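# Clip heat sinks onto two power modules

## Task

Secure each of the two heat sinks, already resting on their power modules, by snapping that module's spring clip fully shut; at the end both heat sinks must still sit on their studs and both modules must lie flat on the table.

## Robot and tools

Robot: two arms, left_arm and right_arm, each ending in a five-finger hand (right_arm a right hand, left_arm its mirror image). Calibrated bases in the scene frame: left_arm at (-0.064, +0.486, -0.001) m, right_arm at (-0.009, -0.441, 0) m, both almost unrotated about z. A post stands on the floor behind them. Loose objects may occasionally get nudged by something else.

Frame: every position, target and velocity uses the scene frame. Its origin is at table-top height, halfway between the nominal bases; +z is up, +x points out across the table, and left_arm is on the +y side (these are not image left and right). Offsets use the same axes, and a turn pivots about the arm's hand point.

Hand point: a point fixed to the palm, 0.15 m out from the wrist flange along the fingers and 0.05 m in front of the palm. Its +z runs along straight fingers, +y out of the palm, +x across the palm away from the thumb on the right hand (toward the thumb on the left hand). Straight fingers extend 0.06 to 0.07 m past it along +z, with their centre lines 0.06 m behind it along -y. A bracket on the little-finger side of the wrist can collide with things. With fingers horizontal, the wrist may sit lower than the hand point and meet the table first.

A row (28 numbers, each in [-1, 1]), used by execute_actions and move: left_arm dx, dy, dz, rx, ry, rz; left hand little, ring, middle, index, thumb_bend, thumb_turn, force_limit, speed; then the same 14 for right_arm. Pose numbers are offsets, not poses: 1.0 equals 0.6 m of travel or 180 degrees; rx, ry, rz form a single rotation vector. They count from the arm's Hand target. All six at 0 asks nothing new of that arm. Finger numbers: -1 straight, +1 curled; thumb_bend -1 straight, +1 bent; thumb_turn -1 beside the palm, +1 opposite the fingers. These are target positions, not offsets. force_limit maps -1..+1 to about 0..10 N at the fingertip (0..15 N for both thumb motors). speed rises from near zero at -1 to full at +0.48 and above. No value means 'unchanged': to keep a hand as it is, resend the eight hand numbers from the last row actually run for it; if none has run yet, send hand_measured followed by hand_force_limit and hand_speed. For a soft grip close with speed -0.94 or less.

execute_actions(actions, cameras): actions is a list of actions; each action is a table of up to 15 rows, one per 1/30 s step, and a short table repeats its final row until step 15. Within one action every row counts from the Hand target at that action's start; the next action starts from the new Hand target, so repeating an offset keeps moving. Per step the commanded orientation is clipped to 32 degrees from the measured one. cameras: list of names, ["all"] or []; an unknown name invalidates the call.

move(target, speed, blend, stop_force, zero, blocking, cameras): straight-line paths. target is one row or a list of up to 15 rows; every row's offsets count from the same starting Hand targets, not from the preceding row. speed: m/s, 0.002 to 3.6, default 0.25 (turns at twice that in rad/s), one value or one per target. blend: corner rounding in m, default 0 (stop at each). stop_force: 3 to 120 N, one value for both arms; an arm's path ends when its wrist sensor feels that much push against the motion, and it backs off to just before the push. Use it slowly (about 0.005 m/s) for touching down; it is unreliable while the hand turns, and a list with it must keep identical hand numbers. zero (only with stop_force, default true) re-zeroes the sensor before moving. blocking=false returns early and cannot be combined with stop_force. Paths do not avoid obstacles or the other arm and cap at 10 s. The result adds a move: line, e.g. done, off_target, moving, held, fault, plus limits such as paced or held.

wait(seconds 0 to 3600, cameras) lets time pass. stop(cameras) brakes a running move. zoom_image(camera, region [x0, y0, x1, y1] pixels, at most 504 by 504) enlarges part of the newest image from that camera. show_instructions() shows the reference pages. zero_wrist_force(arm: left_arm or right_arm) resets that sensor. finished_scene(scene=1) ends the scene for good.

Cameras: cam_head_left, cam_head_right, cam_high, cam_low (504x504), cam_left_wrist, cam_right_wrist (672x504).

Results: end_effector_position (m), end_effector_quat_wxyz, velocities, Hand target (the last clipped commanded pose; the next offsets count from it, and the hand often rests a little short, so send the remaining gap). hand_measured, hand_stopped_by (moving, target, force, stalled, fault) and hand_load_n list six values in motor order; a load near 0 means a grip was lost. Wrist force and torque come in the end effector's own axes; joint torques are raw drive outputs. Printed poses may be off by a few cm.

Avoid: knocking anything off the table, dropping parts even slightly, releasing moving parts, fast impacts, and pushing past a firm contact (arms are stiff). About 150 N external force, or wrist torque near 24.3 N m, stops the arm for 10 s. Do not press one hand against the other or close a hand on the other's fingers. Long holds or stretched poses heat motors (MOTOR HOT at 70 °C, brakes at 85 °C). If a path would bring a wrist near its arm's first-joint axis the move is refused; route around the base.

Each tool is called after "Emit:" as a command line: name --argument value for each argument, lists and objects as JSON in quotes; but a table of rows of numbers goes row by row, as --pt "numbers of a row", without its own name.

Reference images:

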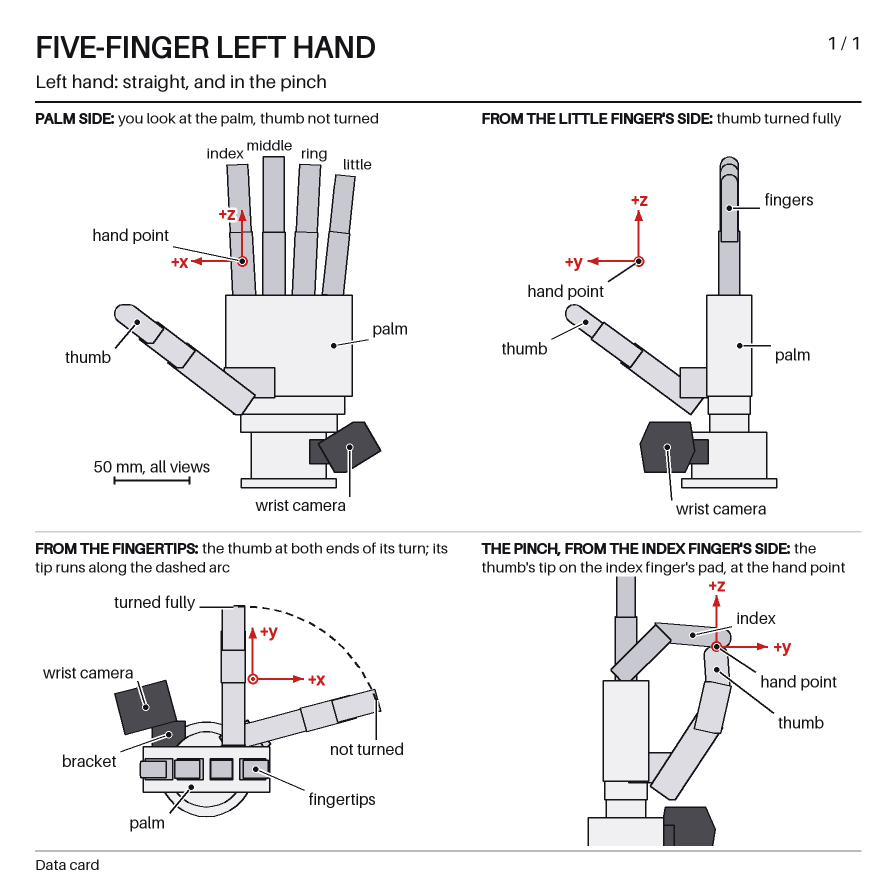

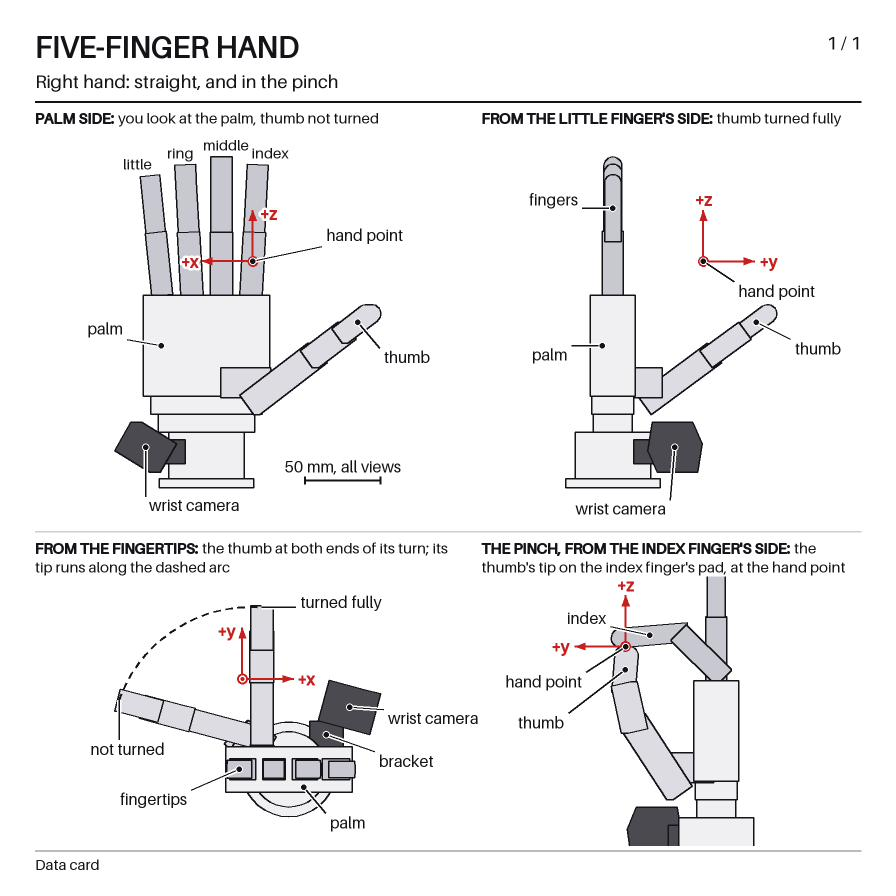

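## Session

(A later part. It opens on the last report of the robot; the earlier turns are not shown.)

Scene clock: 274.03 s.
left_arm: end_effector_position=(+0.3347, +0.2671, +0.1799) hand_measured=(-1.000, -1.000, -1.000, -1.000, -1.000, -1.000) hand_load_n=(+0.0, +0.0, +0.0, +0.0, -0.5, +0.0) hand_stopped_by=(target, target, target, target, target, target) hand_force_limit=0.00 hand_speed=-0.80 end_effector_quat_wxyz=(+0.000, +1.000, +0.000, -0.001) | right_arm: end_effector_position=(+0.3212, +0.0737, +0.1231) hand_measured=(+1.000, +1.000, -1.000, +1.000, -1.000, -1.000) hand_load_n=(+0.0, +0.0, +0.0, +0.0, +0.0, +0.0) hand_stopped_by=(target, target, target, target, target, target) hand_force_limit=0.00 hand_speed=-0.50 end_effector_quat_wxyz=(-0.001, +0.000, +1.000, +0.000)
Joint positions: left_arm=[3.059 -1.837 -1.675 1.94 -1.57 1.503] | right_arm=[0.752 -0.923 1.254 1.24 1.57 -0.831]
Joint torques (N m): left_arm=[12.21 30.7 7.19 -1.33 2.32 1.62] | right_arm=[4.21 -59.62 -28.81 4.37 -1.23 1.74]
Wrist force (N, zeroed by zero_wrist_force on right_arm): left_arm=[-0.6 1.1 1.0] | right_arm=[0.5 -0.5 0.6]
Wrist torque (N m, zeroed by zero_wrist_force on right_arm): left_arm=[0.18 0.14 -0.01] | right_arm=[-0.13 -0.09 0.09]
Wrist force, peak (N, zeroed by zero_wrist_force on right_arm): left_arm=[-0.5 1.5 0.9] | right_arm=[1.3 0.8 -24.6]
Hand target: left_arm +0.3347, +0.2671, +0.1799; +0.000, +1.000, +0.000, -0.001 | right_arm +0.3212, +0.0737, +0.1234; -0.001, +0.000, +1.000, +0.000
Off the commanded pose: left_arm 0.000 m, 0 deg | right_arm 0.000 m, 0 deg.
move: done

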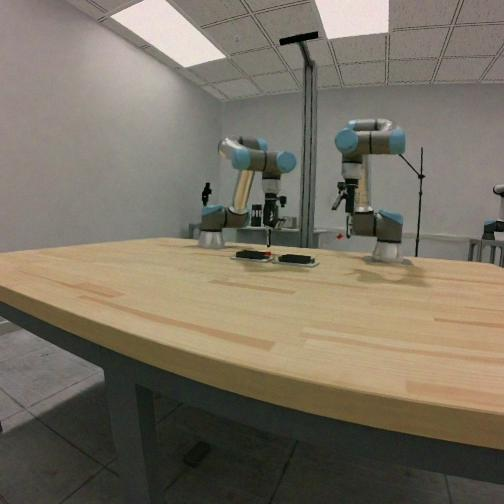

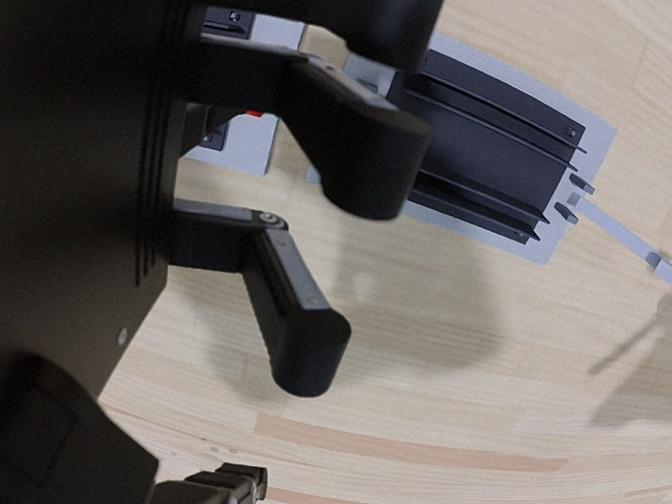

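Emit:
move --pt "0 0 0 0 0 0 -1 -1 -1 -1 -1 -1 0 -0.8 0 0 0.15 0 0 0 1 1 -1 1 -1 -1 0 -0.5" --pt "0 0 0 0 0 0 -1 -1 -1 -1 -1 -1 0 -0.8 0 -0.3 0.15 0 0 0 1 1 -1 1 -1 -1 0 -0.5" --pt "0 0 0 0 0 0 -1 -1 -1 -1 -1 -1 0 -0.8 0 -0.301 0.15 0 0 0 -1 -1 -1 -1 -1 -1 0 -0.5" --cameras '["all"]' --speed 0.25 --blend '[0.04,0,0]'

Emit:
zoom_image --camera "cam_low" --region '[225, 200, 295, 270]'

Emit:
zoom_image --camera "cam_high" --region '[200, 130, 290, 200]'

Emit:
zoom_image --camera "cam_head_left" --region '[280, 420, 400, 504]'

Scene clock: 283.70 s.
left_arm: end_effector_position=(+0.3347, +0.2671, +0.1799) hand_measured=(-1.000, -1.000, -1.000, -1.000, -1.000, -1.000) hand_load_n=(+0.0, +0.0, +0.0, +0.0, +0.0, +0.0) hand_stopped_by=(target, target, target, target, target, target) hand_force_limit=0.00 hand_speed=-0.80 end_effector_quat_wxyz=(+0.000, +1.000, +0.000, -0.001) | right_arm: end_effector_position=(+0.3212, -0.1069, +0.2134) hand_measured=(-1.000, -1.000, -1.000, -1.000, -1.000, -1.000) hand_load_n=(+0.0, +0.0, +0.0, +0.0, +0.0, +0.0) hand_stopped_by=(target, target, target, target, target, target) hand_force_limit=0.00 hand_speed=-0.50 end_effector_quat_wxyz=(-0.001, +0.000, +1.000, +0.000)
Joint positions: left_arm=[3.059 -1.837 -1.675 1.94 -1.57 1.503] | right_arm=[0.418 -1.317 1.601 1.288 1.57 -1.166]
Joint torques (N m): left_arm=[11.08 31.04 6.73 -1.47 2.17 1.6] | right_arm=[-7.88 -43.93 -6.1 0.38 -1.66 -2.32]
Wrist force (N, zeroed by zero_wrist_force on right_arm): left_arm=[-0.5 1.2 0.8] | right_arm=[0.3 -0.1 0.4]
Wrist torque (N m, zeroed by zero_wrist_force on right_arm): left_arm=[0.21 0.11 -0.01] | right_arm=[-0.01 -0.04 0.11]
Wrist force, peak (N, zeroed by zero_wrist_force on right_arm): left_arm=[-0.7 1.4 1.0] | right_arm=[0.1 -1.5 0.7]
Hand target: left_arm +0.3347, +0.2671, +0.1799; +0.000, +1.000, +0.000, -0.001 | right_arm +0.3212, -0.1069, +0.2134; -0.001, +0.000, +1.000, +0.000
Off the commanded pose: left_arm 0.000 m, 0 deg | right_arm 0.000 m, 0 deg.
move: done

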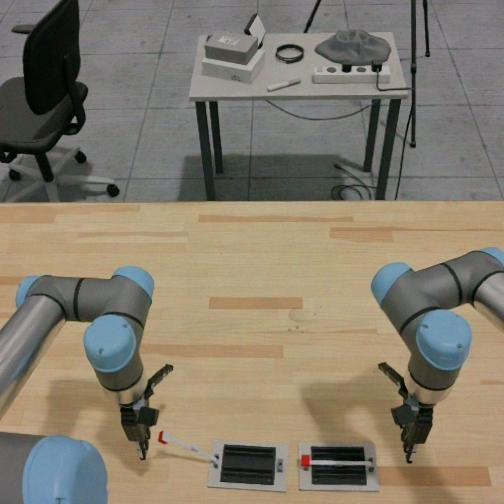

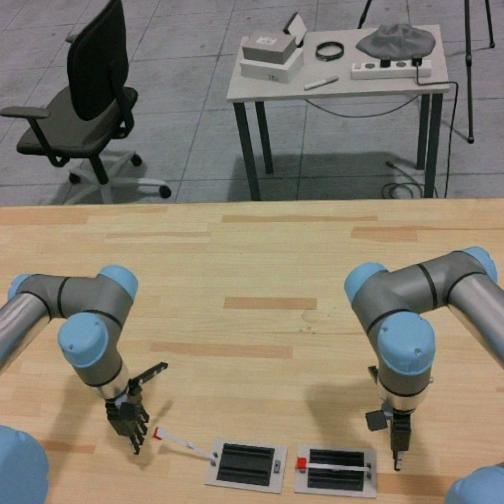

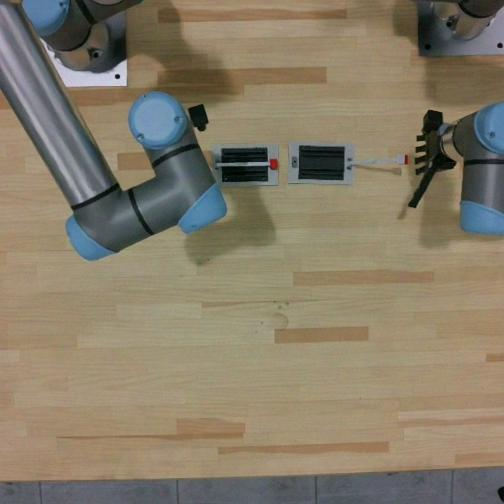

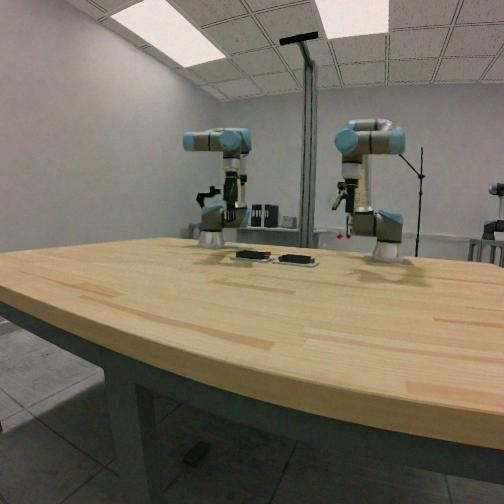

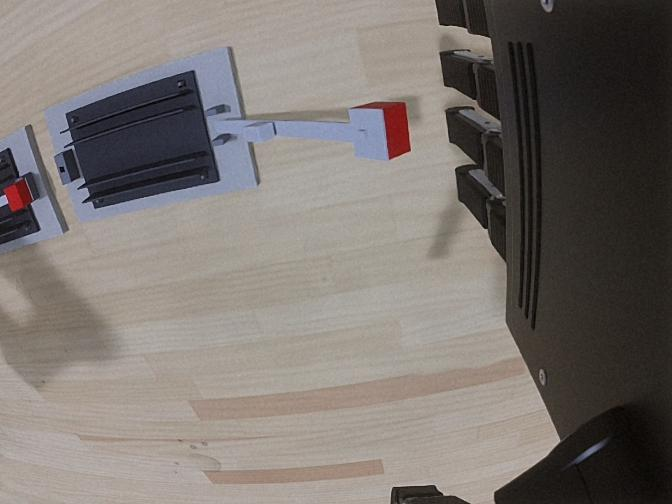

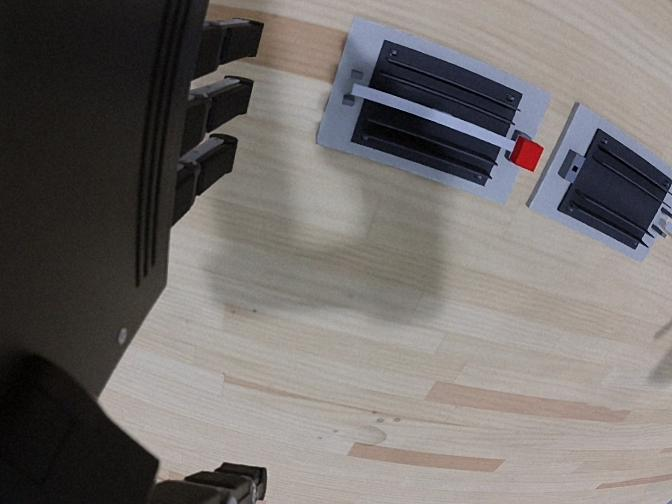

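Scaled by 7.200 from the camera's image (finer frame: 720x720).

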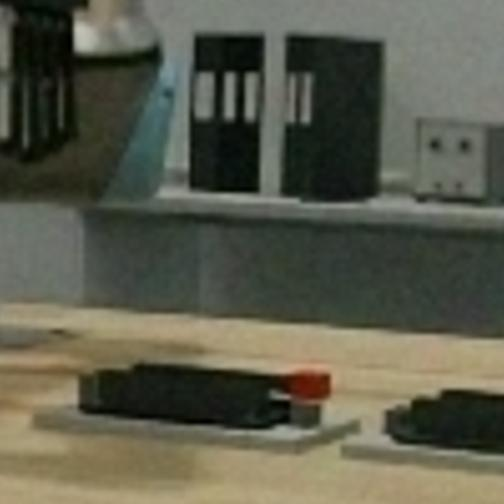

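Scaled by 5.600 from the camera's image (finer frame: 720x720).

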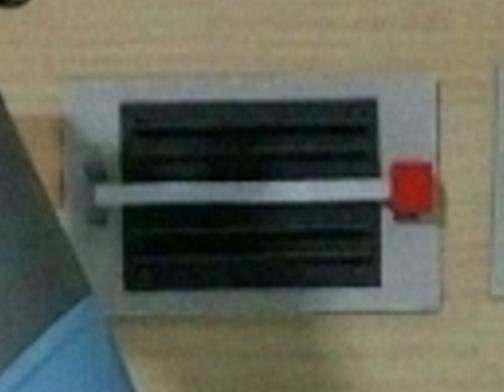

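Scaled by 4.200 from the camera's image (finer frame: 720x720).

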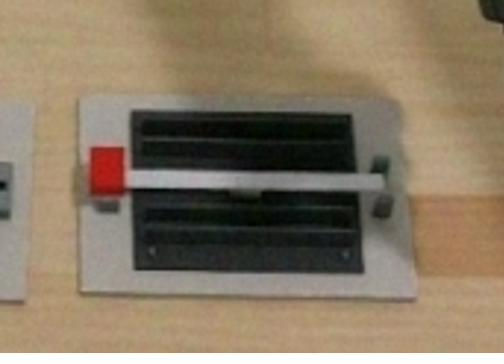

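Emit:
zoom_image --camera "cam_right_wrist" --region '[470, 90, 610, 220]'

Emit:
zoom_image --camera "cam_left_wrist" --region '[0, 130, 120, 260]'

Emit:
zoom_image --camera "cam_low" --region '[225, 240, 285, 270]'

Scaled by 3.600 from the camera's image (finer frame: 960x720).

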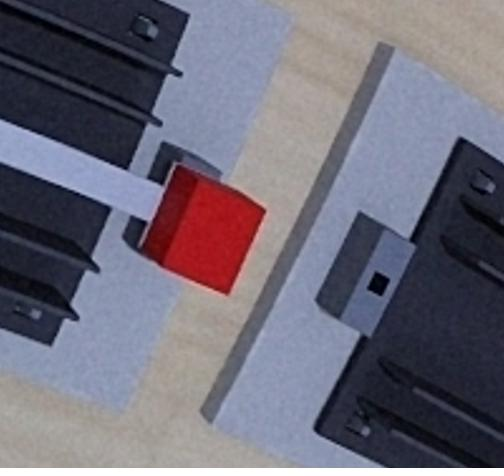

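Scaled by 3.877 from the camera's image (finer frame: 960x720).

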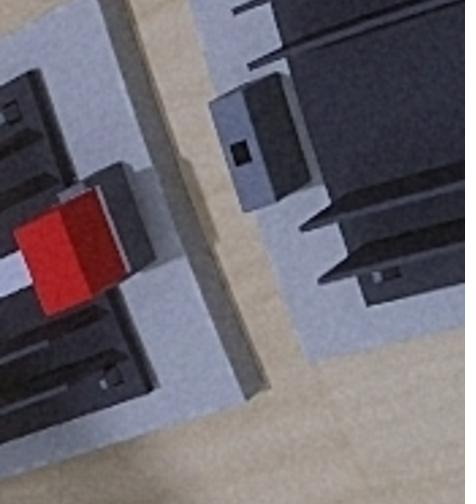

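Scaled by 8.400 from the camera's image (finer frame: 720x720).

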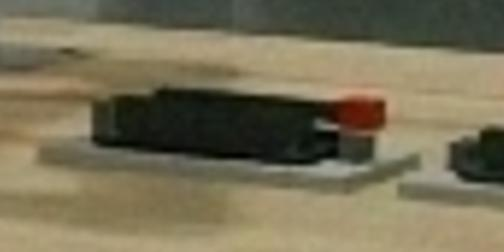

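Emit:
move --pt "0 -0.0085 -0.0465 0 0 0 -1 -1 -1 -1 -1 -1 0 -0.8 0 0 0 0 0 0 -1 -1 -1 -1 -1 -1 0 -0.5" --cameras '["cam_low","cam_left_wrist","cam_high"]' --speed 0.1

Emit:
zoom_image --camera "cam_low" --region '[260, 190, 370, 280]'

Emit:
zoom_image --camera "cam_high" --region '[340, 100, 460, 210]'

Scene clock: 303.50 s.
left_arm: end_effector_position=(+0.3347, +0.2620, +0.1522) hand_measured=(-1.000, -1.000, -1.000, -1.000, -1.000, -1.000) hand_load_n=(+0.0, +0.0, +0.0, +0.0, +0.0, +0.0) hand_stopped_by=(target, target, target, target, target, target) hand_force_limit=0.00 hand_speed=-0.80 end_effector_quat_wxyz=(+0.000, +1.000, +0.000, -0.001) | right_arm: end_effector_position=(+0.3212, -0.1069, +0.2134) hand_measured=(-1.000, -1.000, -1.000, -1.000, -1.000, -1.000) hand_load_n=(+0.0, +0.0, +0.0, +0.0, +0.0, +0.0) hand_stopped_by=(target, target, target, target, target, target) hand_force_limit=0.00 hand_speed=-0.50 end_effector_quat_wxyz=(-0.001, +0.000, +1.000, +0.000)
Joint positions: left_arm=[3.045 -1.867 -1.711 2.007 -1.57 1.489] | right_arm=[0.418 -1.317 1.601 1.288 1.57 -1.166]
Joint torques (N m): left_arm=[-12.37 20.7 4.77 0.06 2.44 -1.44] | right_arm=[-6.73 -42.88 -8.61 0.69 -1.02 -2.35]
Wrist force (N, zeroed by zero_wrist_force on right_arm): left_arm=[-0.6 1.2 1.0] | right_arm=[-0.1 -0.2 0.5]
Wrist torque (N m, zeroed by zero_wrist_force on right_arm): left_arm=[0.19 0.15 0.14] | right_arm=[-0.03 0.00 0.08]
Wrist force, peak (N, zeroed by zero_wrist_force on right_arm): left_arm=[-0.6 1.4 1.5] | right_arm=[0.2 -0.4 0.8]
Hand target: left_arm +0.3347, +0.2620, +0.1520; +0.000, +1.000, +0.000, -0.001 | right_arm +0.3212, -0.1069, +0.2134; -0.001, +0.000, +1.000, +0.000
Off the commanded pose: left_arm 0.000 m, 0 deg | right_arm 0.000 m, 0 deg.
move: done
Images, in order (width x height): cam_high 504x504, cam_low 504x504, cam_left_wrist 672x504.

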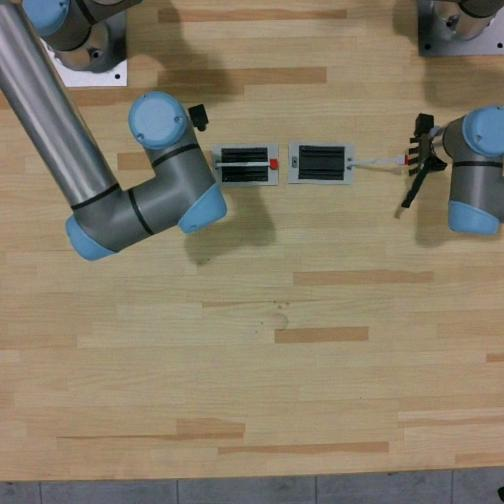

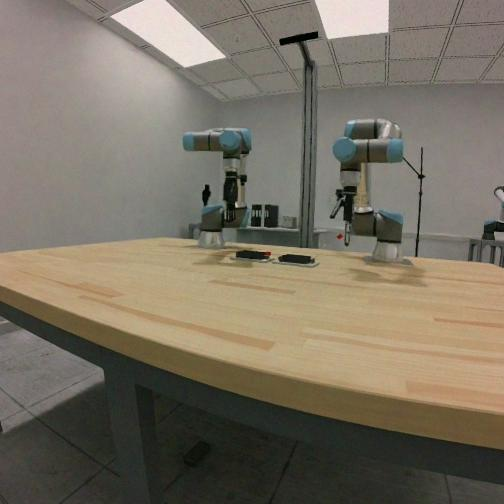

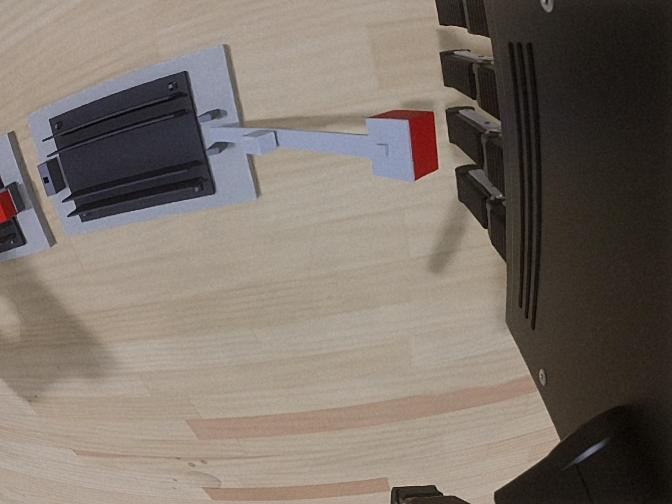

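Scaled by 4.582 from the camera's image (finer frame: 720x720).

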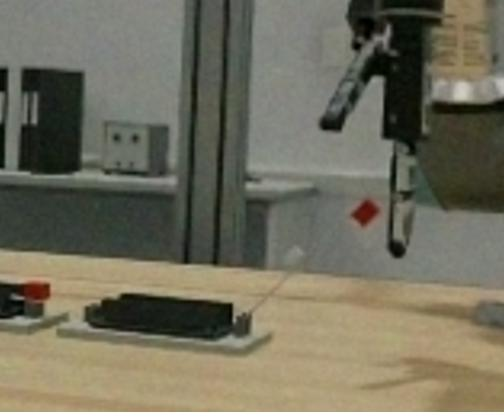

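Scaled by 4.200 from the camera's image (finer frame: 720x720).

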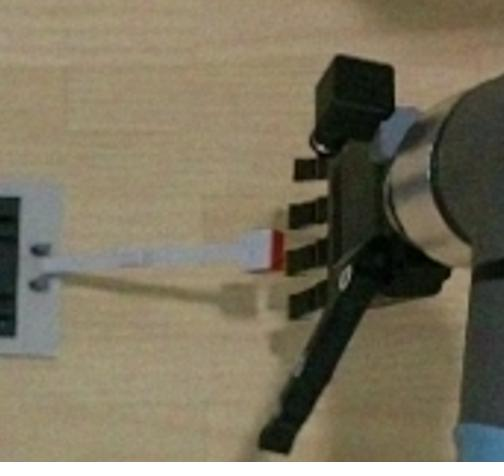

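Emit:
move --pt "0 -0.005 0.0067 0 0 0 -1 -1 -1 -1 -1 -1 0 -0.8 0 0 0 0 0 0 -1 -1 -1 -1 -1 -1 0 -0.5" --pt "0 -0.034 0.0355 0 0 0 -1 -1 -1 -1 -1 -1 0 -0.8 0 0 0 0 0 0 -1 -1 -1 -1 -1 -1 0 -0.5" --pt "0 -0.0675 0.059 0 0 0 -1 -1 -1 -1 -1 -1 0 -0.8 0 0 0 0 0 0 -1 -1 -1 -1 -1 -1 0 -0.5" --pt "0 -0.1242 0.0825 0 0 0 -1 -1 -1 -1 -1 -1 0 -0.8 0 0 0 0 0 0 -1 -1 -1 -1 -1 -1 0 -0.5" --pt "0 -0.1727 0.09 0 0 0 -1 -1 -1 -1 -1 -1 0 -0.8 0 0 0 0 0 0 -1 -1 -1 -1 -1 -1 0 -0.5" --pt "0 -0.215 0.09 0 0 0 -1 -1 -1 -1 -1 -1 0 -0.8 0 0 0 0 0 0 -1 -1 -1 -1 -1 -1 0 -0.5" --cameras '["cam_low","cam_left_wrist","cam_high"]' --speed 0.05 --blend 0.008 --stop_force 6

Emit:
zoom_image --camera "cam_low" --region '[260, 190, 370, 280]'

Emit:
zoom_image --camera "cam_left_wrist" --region '[170, 0, 670, 300]'

Scene clock: 315.37 s.
left_arm: end_effector_position=(+0.3347, +0.1330, +0.2060) hand_measured=(-1.000, -1.000, -1.000, -1.000, -1.000, -1.000) hand_load_n=(+0.0, +0.0, +0.0, +0.0, +0.0, +0.0) hand_stopped_by=(target, target, target, target, target, target) hand_force_limit=0.00 hand_speed=-0.80 end_effector_quat_wxyz=(+0.000, +1.000, +0.000, -0.001) | right_arm: end_effector_position=(+0.3212, -0.1069, +0.2134) hand_measured=(-1.000, -1.000, -1.000, -1.000, -1.000, -1.000) hand_load_n=(+0.0, +0.0, +0.0, +0.0, +0.0, -0.5) hand_stopped_by=(target, target, target, target, target, target) hand_force_limit=0.00 hand_speed=-0.50 end_effector_quat_wxyz=(-0.001, +0.000, +1.000, +0.000)
Joint positions: left_arm=[2.742 -1.982 -1.405 1.815 -1.57 1.186] | right_arm=[0.418 -1.317 1.601 1.288 1.57 -1.166]
Joint torques (N m): left_arm=[-12.05 26.83 24.92 -3.29 -2.24 -1.42] | right_arm=[-6.23 -42.59 -12.49 1.22 0.29 -2.28]
Wrist force (N, zeroed by zero_wrist_force on right_arm): left_arm=[-3.2 0.9 2.5] | right_arm=[0.0 -0.5 0.6]
Wrist torque (N m, zeroed by zero_wrist_force on right_arm): left_arm=[0.07 0.23 0.02] | right_arm=[-0.07 -0.01 0.08]
Wrist force, peak (N, zeroed by zero_wrist_force on right_arm): left_arm=[-3.1 1.0 2.7] | right_arm=[0.3 -0.4 1.1]
Hand target: left_arm +0.3347, +0.1330, +0.2060; +0.000, +1.000, +0.000, -0.001 | right_arm +0.3212, -0.1069, +0.2134; -0.001, +0.000, +1.000, +0.000
Off the commanded pose: left_arm 0.000 m, 0 deg | right_arm 0.000 m, 0 deg.
move: done; blend cut to 0.0025 m at target 1
Images, in order (width x height): cam_high 504x504, cam_low 504x504, cam_left_wrist 672x504.

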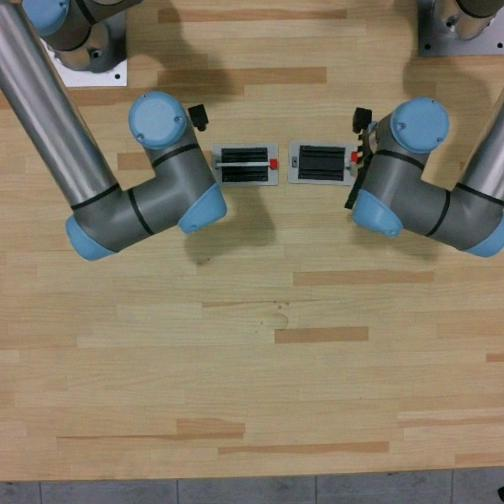

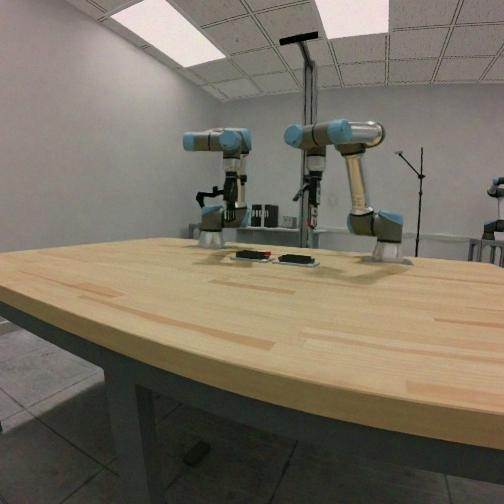

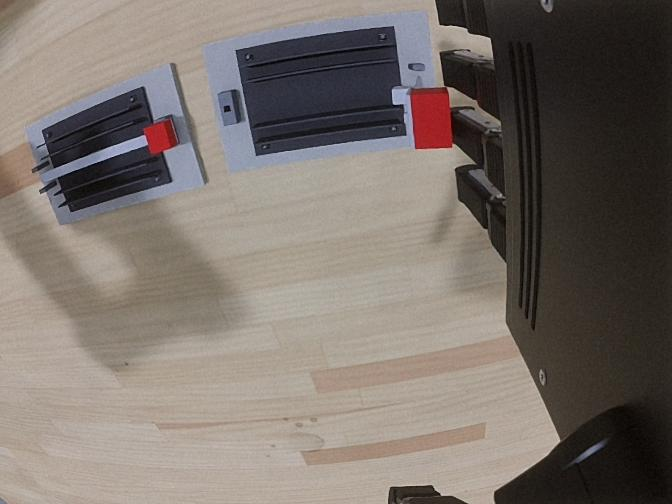

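Scaled by 4.582 from the camera's image (finer frame: 720x720).

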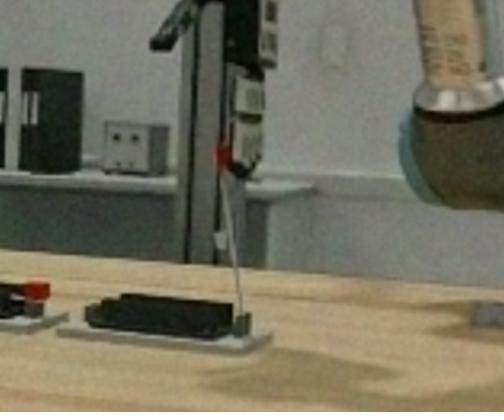

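Scaled by 1.008 from the camera's image (finer frame: 960x720).

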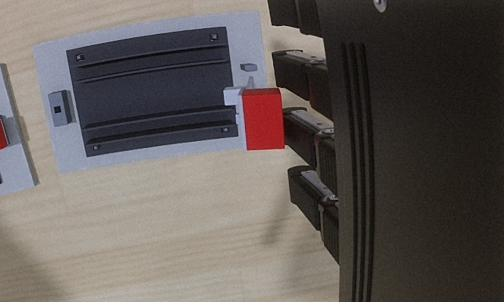

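Emit:
move --target '[0,0,0,0,0,0,-1,-1,-1,-1,-1,-1,0,-0.8,0,-0.4,0.1,0,0,0,-1,-1,-1,-1,-1,-1,0,-0.5]' --cameras '[]' --speed 0.3

Emit:
move --pt "-0.005 -0.0288 0.0363 0 0 0 -1 -1 -1 -1 -1 -1 0 -0.8 0 0 0 0 0 0 -1 -1 -1 -1 -1 -1 0 -0.5" --pt "-0.005 -0.0857 0.0192 0 0 0 -1 -1 -1 -1 -1 -1 0 -0.8 0 0 0 0 0 0 -1 -1 -1 -1 -1 -1 0 -0.5" --cameras '["cam_low","cam_left_wrist","cam_high"]' --speed 0.05 --blend 0.01 --stop_force 6

Emit:
zoom_image --camera "cam_low" --region '[260, 190, 370, 280]'

Emit:
zoom_image --camera "cam_left_wrist" --region '[200, 0, 504, 220]'

Scene clock: 334.97 s.
left_arm: end_effector_position=(+0.3347, +0.1330, +0.2060) hand_measured=(-1.000, -1.000, -1.000, -1.000, -1.000, -1.000) hand_load_n=(+0.0, +0.0, +0.0, +0.0, +0.0, +0.0) hand_stopped_by=(target, target, target, target, target, target) hand_force_limit=0.00 hand_speed=-0.80 end_effector_quat_wxyz=(+0.000, +1.000, +0.000, -0.001) | right_arm: end_effector_position=(+0.3212, -0.3468, +0.2733) hand_measured=(-1.000, -1.000, -1.000, -1.000, -1.000, -1.000) hand_load_n=(+0.0, +0.0, +0.0, +0.0, +0.0, +0.0) hand_stopped_by=(target, target, target, target, target, target) hand_force_limit=0.00 hand_speed=-0.50 end_effector_quat_wxyz=(-0.001, +0.000, +1.000, +0.000)
Joint positions: left_arm=[2.742 -1.982 -1.405 1.815 -1.57 1.186] | right_arm=[-0.333 -1.61 1.772 1.41 1.571 -1.916]
Joint torques (N m): left_arm=[-11.94 27.01 25.45 -3.31 -2.19 -1.48] | right_arm=[-9.36 -30.87 -30.18 4.47 -2.17 -2.54]
Wrist force (N, zeroed by zero_wrist_force on right_arm): left_arm=[-3.1 0.1 1.1] | right_arm=[0.3 -0.2 0.8]
Wrist torque (N m, zeroed by zero_wrist_force on right_arm): left_arm=[0.06 0.21 0.04] | right_arm=[-0.10 -0.09 0.14]
Wrist force, peak (N, zeroed by zero_wrist_force on right_arm): left_arm=[-3.2 0.5 2.8] | right_arm=[0.2 -1.6 0.3]
Hand target: left_arm +0.3347, +0.1330, +0.2060; +0.000, +1.000, +0.000, -0.001 | right_arm +0.3212, -0.3469, +0.2734; -0.001, +0.000, +1.000, +0.000
Off the commanded pose: left_arm 0.000 m, 0 deg | right_arm 0.000 m, 0 deg.
move: done

Scene clock: 337.47 s.
left_arm: end_effector_position=(+0.3317, +0.0816, +0.2176) hand_measured=(-1.000, -1.000, -1.000, -1.000, -1.000, -1.000) hand_load_n=(+0.0, +0.0, +0.0, +0.0, +0.0, +0.0) hand_stopped_by=(target, target, target, target, target, target) hand_force_limit=0.00 hand_speed=-0.80 end_effector_quat_wxyz=(+0.000, +1.000, +0.000, -0.001) | right_arm: end_effector_position=(+0.3212, -0.3469, +0.2734) hand_measured=(-1.000, -1.000, -1.000, -1.000, -1.000, -1.000) hand_load_n=(+0.0, +0.0, +0.0, +0.0, +0.0, +0.0) hand_stopped_by=(target, target, target, target, target, target) hand_force_limit=0.00 hand_speed=-0.50 end_effector_quat_wxyz=(-0.001, +0.000, +1.000, +0.000)
Joint positions: left_arm=[2.639 -2.054 -1.269 1.751 -1.57 1.083] | right_arm=[-0.333 -1.61 1.772 1.41 1.571 -1.917]
Joint torques (N m): left_arm=[-10.77 29.23 25.33 -3.95 -2.17 -1.49] | right_arm=[-8.02 -30.68 -22.17 4.43 -1.95 -2.44]
Wrist force (N, zeroed by zero_wrist_force on right_arm): left_arm=[0.1 1.3 1.1] | right_arm=[0.3 -0.9 0.6]
Wrist torque (N m, zeroed by zero_wrist_force on right_arm): left_arm=[0.20 0.02 0.19] | right_arm=[-0.17 -0.08 0.12]
Wrist force, peak (N, zeroed by zero_wrist_force on right_arm): left_arm=[-3.2 0.8 2.7] | right_arm=[0.3 -0.9 0.6]
Hand target: left_arm +0.3317, +0.0816, +0.2176; +0.000, +1.000, +0.000, -0.001 | right_arm +0.3212, -0.3469, +0.2734; -0.001, +0.000, +1.000, +0.000
Off the commanded pose: left_arm 0.000 m, 0 deg | right_arm 0.000 m, 0 deg.
move: done
Images, in order (width x height): cam_high 504x504, cam_low 504x504, cam_left_wrist 672x504.

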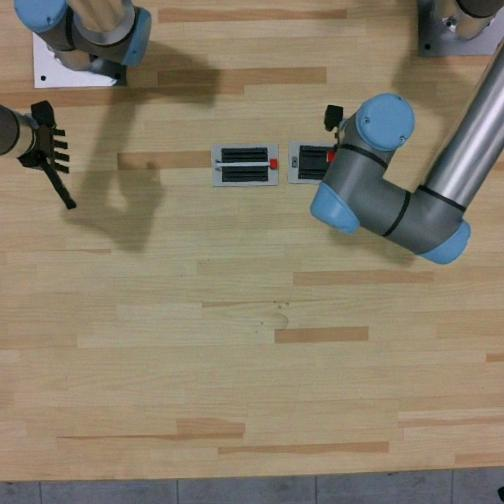

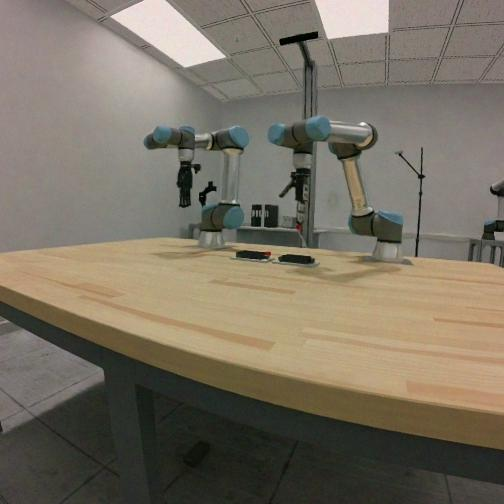

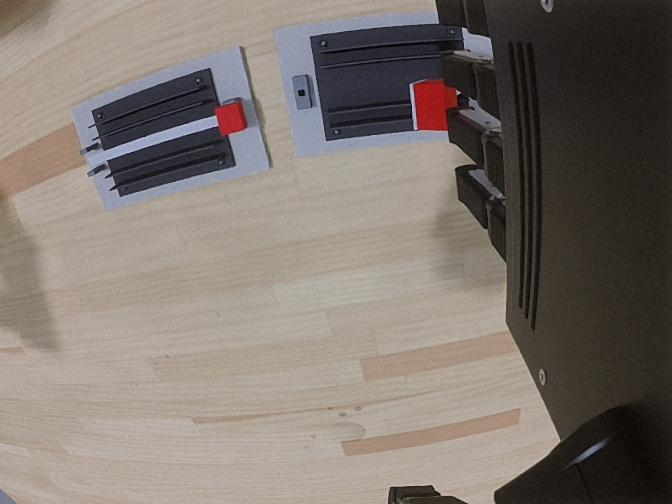

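Scaled by 4.582 from the camera's image (finer frame: 720x720).

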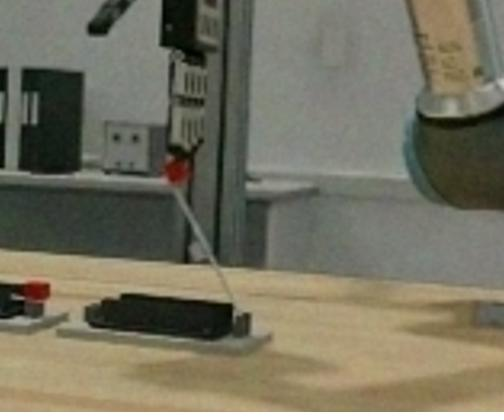

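Scaled by 1.658 from the camera's image (finer frame: 960x720).

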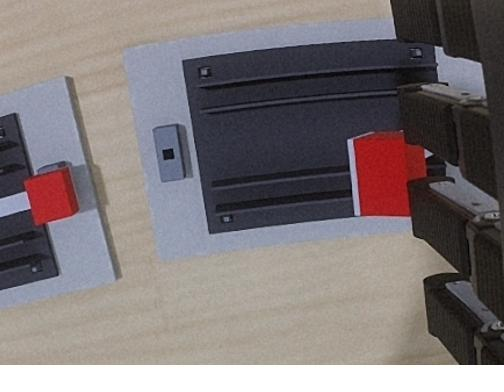

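Emit:
move --target '[-0.0133,0,0,0,0,0,-1,-1,-1,-1,-1,-1,0,-0.8,0,0,0,0,0,0,-1,-1,-1,-1,-1,-1,0,-0.5]' --cameras '["cam_left_wrist"]' --speed 0.03 --stop_force 6

Emit:
zoom_image --camera "cam_left_wrist" --region '[200, 0, 504, 220]'

Emit:
move --pt "0 0 0 0 0 0 1 1 -1 1 -1 -1 0 -0.5 0 0 0 0 0 0 -1 -1 -1 -1 -1 -1 0 -0.5" --pt "-0.001 -0.0512 -0.0292 0 0 0 1 1 -1 1 -1 -1 0 -0.5 0 0 0 0 0 0 -1 -1 -1 -1 -1 -1 0 -0.5" --cameras '["cam_low","cam_left_wrist","cam_high"]' --speed 0.05 --stop_force 6

Emit:
zoom_image --camera "cam_low" --region '[260, 190, 370, 280]'

Emit:
zoom_image --camera "cam_left_wrist" --region '[200, 0, 504, 220]'

Scene clock: 353.53 s.
left_arm: end_effector_position=(+0.3237, +0.0816, +0.2176) hand_measured=(-1.000, -1.000, -1.000, -1.000, -1.000, -1.000) hand_load_n=(+0.0, +0.0, +0.0, +0.0, +0.0, +0.0) hand_stopped_by=(target, target, target, target, target, target) hand_force_limit=0.00 hand_speed=-0.80 end_effector_quat_wxyz=(+0.000, +1.000, +0.000, -0.001) | right_arm: end_effector_position=(+0.3212, -0.3469, +0.2734) hand_measured=(-1.000, -1.000, -1.000, -1.000, -1.000, -1.000) hand_load_n=(+0.0, +0.0, +0.0, +0.0, -0.5, +0.0) hand_stopped_by=(target, target, target, target, target, target) hand_force_limit=0.00 hand_speed=-0.50 end_effector_quat_wxyz=(-0.001, +0.000, +1.000, +0.000)
Joint positions: left_arm=[2.631 -2.039 -1.291 1.758 -1.57 1.075] | right_arm=[-0.333 -1.61 1.772 1.41 1.571 -1.917]
Joint torques (N m): left_arm=[-11.96 40.54 7.32 -0.59 -1.3 -1.52] | right_arm=[-8.37 -30.72 -7.56 4.45 -1.99 -2.32]
Wrist force (N, zeroed by zero_wrist_force on right_arm): left_arm=[0.3 1.2 1.0] | right_arm=[0.3 -0.3 0.4]
Wrist torque (N m, zeroed by zero_wrist_force on right_arm): left_arm=[0.20 0.00 0.20] | right_arm=[-0.09 -0.08 0.13]
Wrist force, peak (N, zeroed by zero_wrist_force on right_arm): left_arm=[0.2 1.4 1.4] | right_arm=[0.4 -0.7 0.9]
Hand target: left_arm +0.3237, +0.0816, +0.2176; +0.000, +1.000, +0.000, -0.001 | right_arm +0.3212, -0.3469, +0.2734; -0.001, +0.000, +1.000, +0.000
Off the commanded pose: left_arm 0.000 m, 0 deg | right_arm 0.000 m, 0 deg.
move: done

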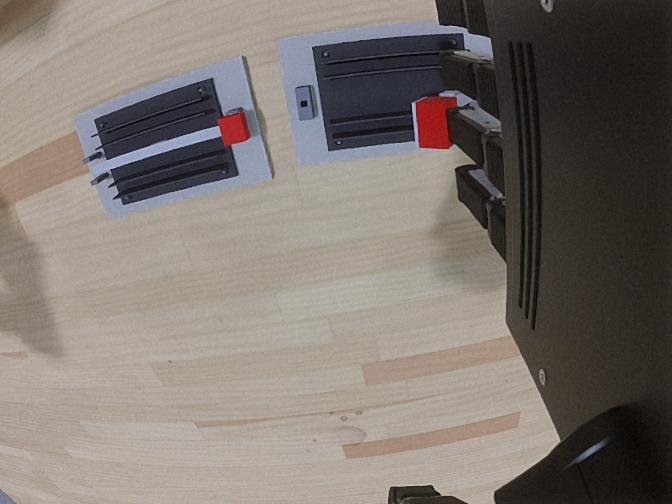

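Scaled by 1.658 from the camera's image (finer frame: 960x720).

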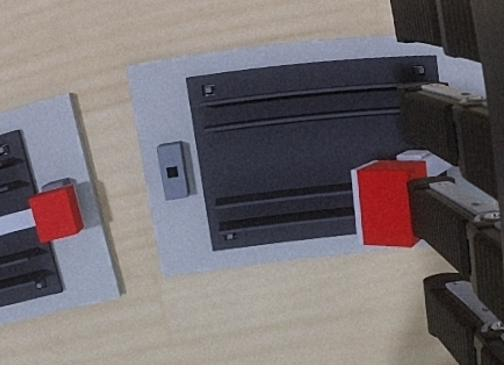

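Scene clock: 355.47 s.
left_arm: end_effector_position=(+0.3231, +0.0508, +0.2000) hand_measured=(+1.000, +1.000, -1.000, +1.000, -1.000, -1.000) hand_load_n=(+0.0, +0.0, +0.5, +0.5, +0.0, +0.0) hand_stopped_by=(target, target, target, target, target, target) hand_force_limit=0.00 hand_speed=-0.50 end_effector_quat_wxyz=(+0.000, +1.000, +0.000, -0.001) | right_arm: end_effector_position=(+0.3212, -0.3469, +0.2734) hand_measured=(-1.000, -1.000, -1.000, -1.000, -1.000, -1.000) hand_load_n=(+0.0, +0.0, +0.0, +0.0, -0.5, -0.5) hand_stopped_by=(target, target, target, target, target, target) hand_force_limit=0.00 hand_speed=-0.50 end_effector_quat_wxyz=(-0.001, +0.000, +1.000, +0.000)
Joint positions: left_arm=[2.576 -2.101 -1.242 1.771 -1.57 1.02] | right_arm=[-0.333 -1.61 1.772 1.41 1.571 -1.917]
Joint torques (N m): left_arm=[-11.55 30.57 24.6 -0.78 -1.8 -1.46] | right_arm=[-7.9 -30.63 -6.3 4.51 -1.86 -2.3]
Wrist force (N, zeroed by zero_wrist_force on right_arm): left_arm=[0.1 1.0 1.1] | right_arm=[0.5 -0.4 0.5]
Wrist torque (N m, zeroed by zero_wrist_force on right_arm): left_arm=[0.15 0.03 0.21] | right_arm=[-0.10 -0.10 0.14]
Wrist force, peak (N, zeroed by zero_wrist_force on right_arm): left_arm=[0.5 1.4 1.3] | right_arm=[0.3 -0.8 0.7]
Hand target: left_arm +0.3231, +0.0508, +0.2000; +0.000, +1.000, +0.000, -0.001 | right_arm +0.3212, -0.3469, +0.2734; -0.001, +0.000, +1.000, +0.000
Off the commanded pose: left_arm 0.000 m, 0 deg | right_arm 0.000 m, 0 deg.
move: done
Images, in order (width x height): cam_high 504x504, cam_low 504x504, cam_left_wrist 672x504.

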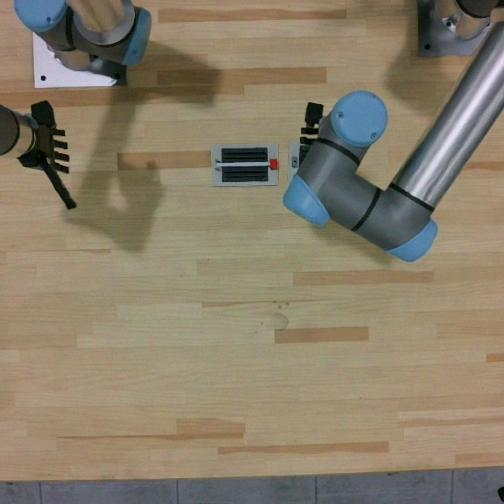

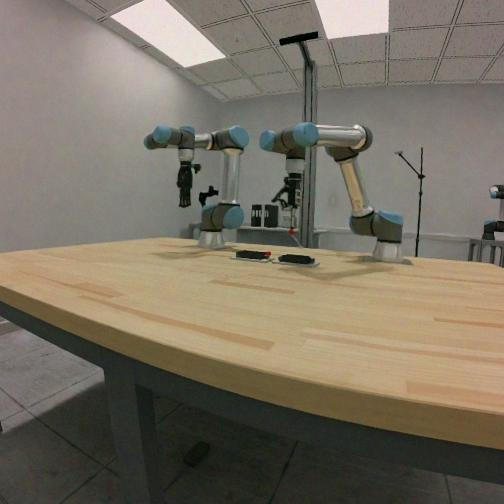

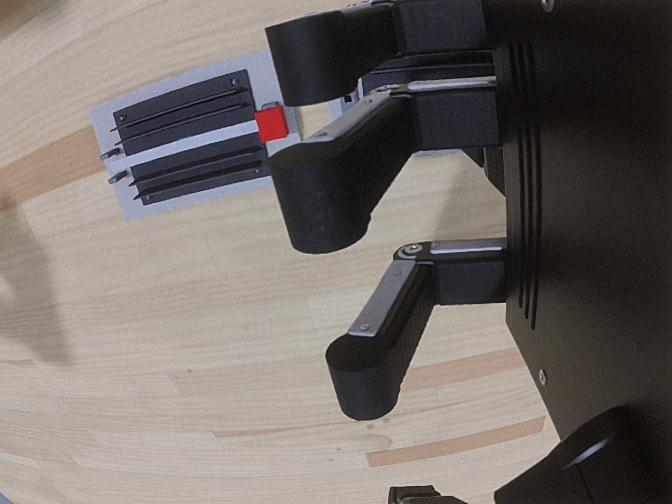

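Scaled by 4.582 from the camera's image (finer frame: 720x720).

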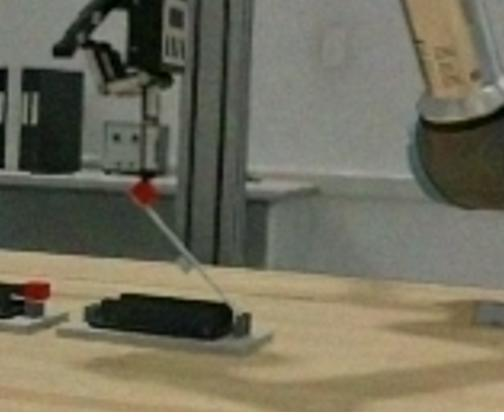

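Scaled by 1.658 from the camera's image (finer frame: 960x720).

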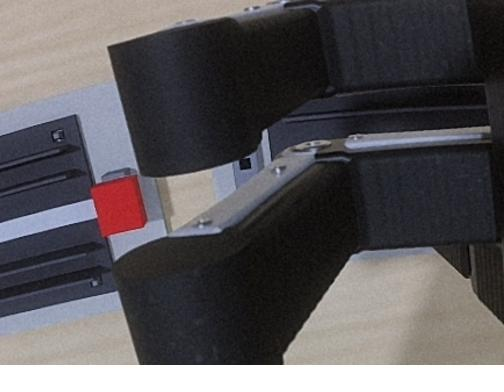

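Emit:
move --pt "-0.0017 -0.048 -0.0417 0 0 0 1 1 -1 1 -1 -1 0 -0.5 0 0 0 0 0 0 -1 -1 -1 -1 -1 -1 0 -0.5" --pt "-0.0042 -0.0692 -0.075 0 0 0 1 1 -1 1 -1 -1 0 -0.5 0 0 0 0 0 0 -1 -1 -1 -1 -1 -1 0 -0.5" --cameras '["cam_low","cam_left_wrist","cam_head_right","cam_head_left"]' --speed 0.05 --blend 0.01 --stop_force 6

Emit:
zoom_image --camera "cam_low" --region '[260, 210, 330, 280]'

Emit:
zoom_image --camera "cam_head_right" --region '[180, 400, 340, 504]'

Scene clock: 361.80 s.
left_arm: end_effector_position=(+0.3206, +0.0093, +0.1550) hand_measured=(+1.000, +1.000, -1.000, +1.000, -1.000, -1.000) hand_load_n=(+0.0, +0.0, +0.0, +0.5, +0.0, +0.0) hand_stopped_by=(target, target, target, target, target, target) hand_force_limit=0.00 hand_speed=-0.50 end_effector_quat_wxyz=(+0.000, +1.000, +0.000, -0.001) | right_arm: end_effector_position=(+0.3212, -0.3469, +0.2734) hand_measured=(-1.000, -1.000, -1.000, -1.000, -1.000, -1.000) hand_load_n=(+0.0, +0.0, +0.0, +0.0, +0.0, +0.0) hand_stopped_by=(target, target, target, target, target, target) hand_force_limit=0.00 hand_speed=-0.50 end_effector_quat_wxyz=(-0.001, +0.000, +1.000, +0.000)
Joint positions: left_arm=[2.506 -2.201 -1.2 1.828 -1.57 0.95] | right_arm=[-0.333 -1.61 1.772 1.41 1.571 -1.917]
Joint torques (N m): left_arm=[-11.87 34.2 23.38 -0.59 -1.63 -1.55] | right_arm=[-7.35 -30.33 -6.06 4.45 -2.06 -2.41]
Wrist force (N, zeroed by zero_wrist_force on right_arm): left_arm=[-0.1 0.9 1.0] | right_arm=[0.3 -0.4 0.5]
Wrist torque (N m, zeroed by zero_wrist_force on right_arm): left_arm=[0.15 0.06 0.19] | right_arm=[-0.10 -0.07 0.13]
Wrist force, peak (N, zeroed by zero_wrist_force on right_arm): left_arm=[-0.2 1.2 1.3] | right_arm=[0.4 -0.7 0.9]
Hand target: left_arm +0.3206, +0.0093, +0.1550; +0.000, +1.000, +0.000, -0.001 | right_arm +0.3212, -0.3469, +0.2734; -0.001, +0.000, +1.000, +0.000
Off the commanded pose: left_arm 0.000 m, 0 deg | right_arm 0.000 m, 0 deg.
move: done
Images, in order (width x height): cam_head_left 504x504, cam_head_right 504x504, cam_low 504x504, cam_left_wrist 672x504.

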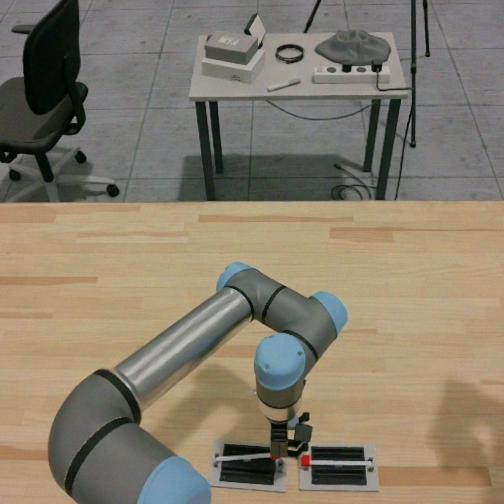

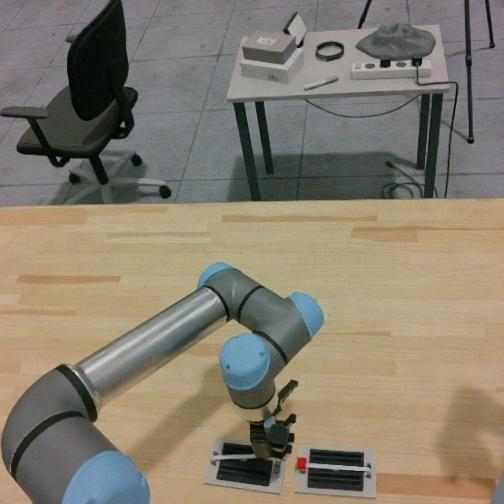

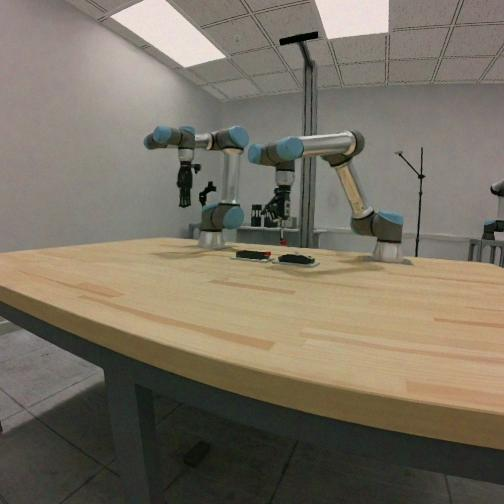

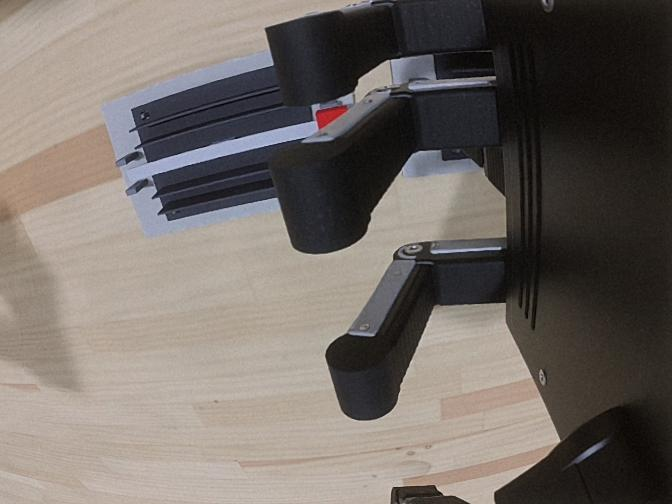

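Scaled by 7.200 from the camera's image (finer frame: 720x720).

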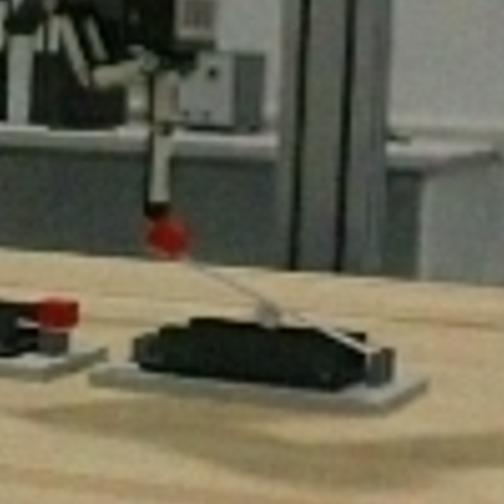

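Scaled by 3.150 from the camera's image (finer frame: 720x720).

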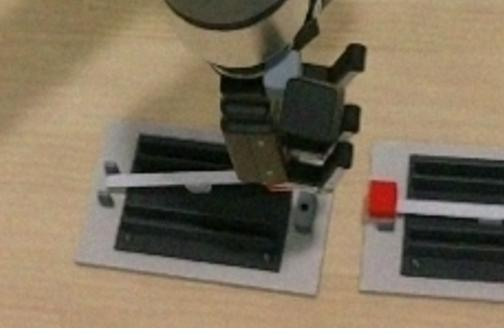

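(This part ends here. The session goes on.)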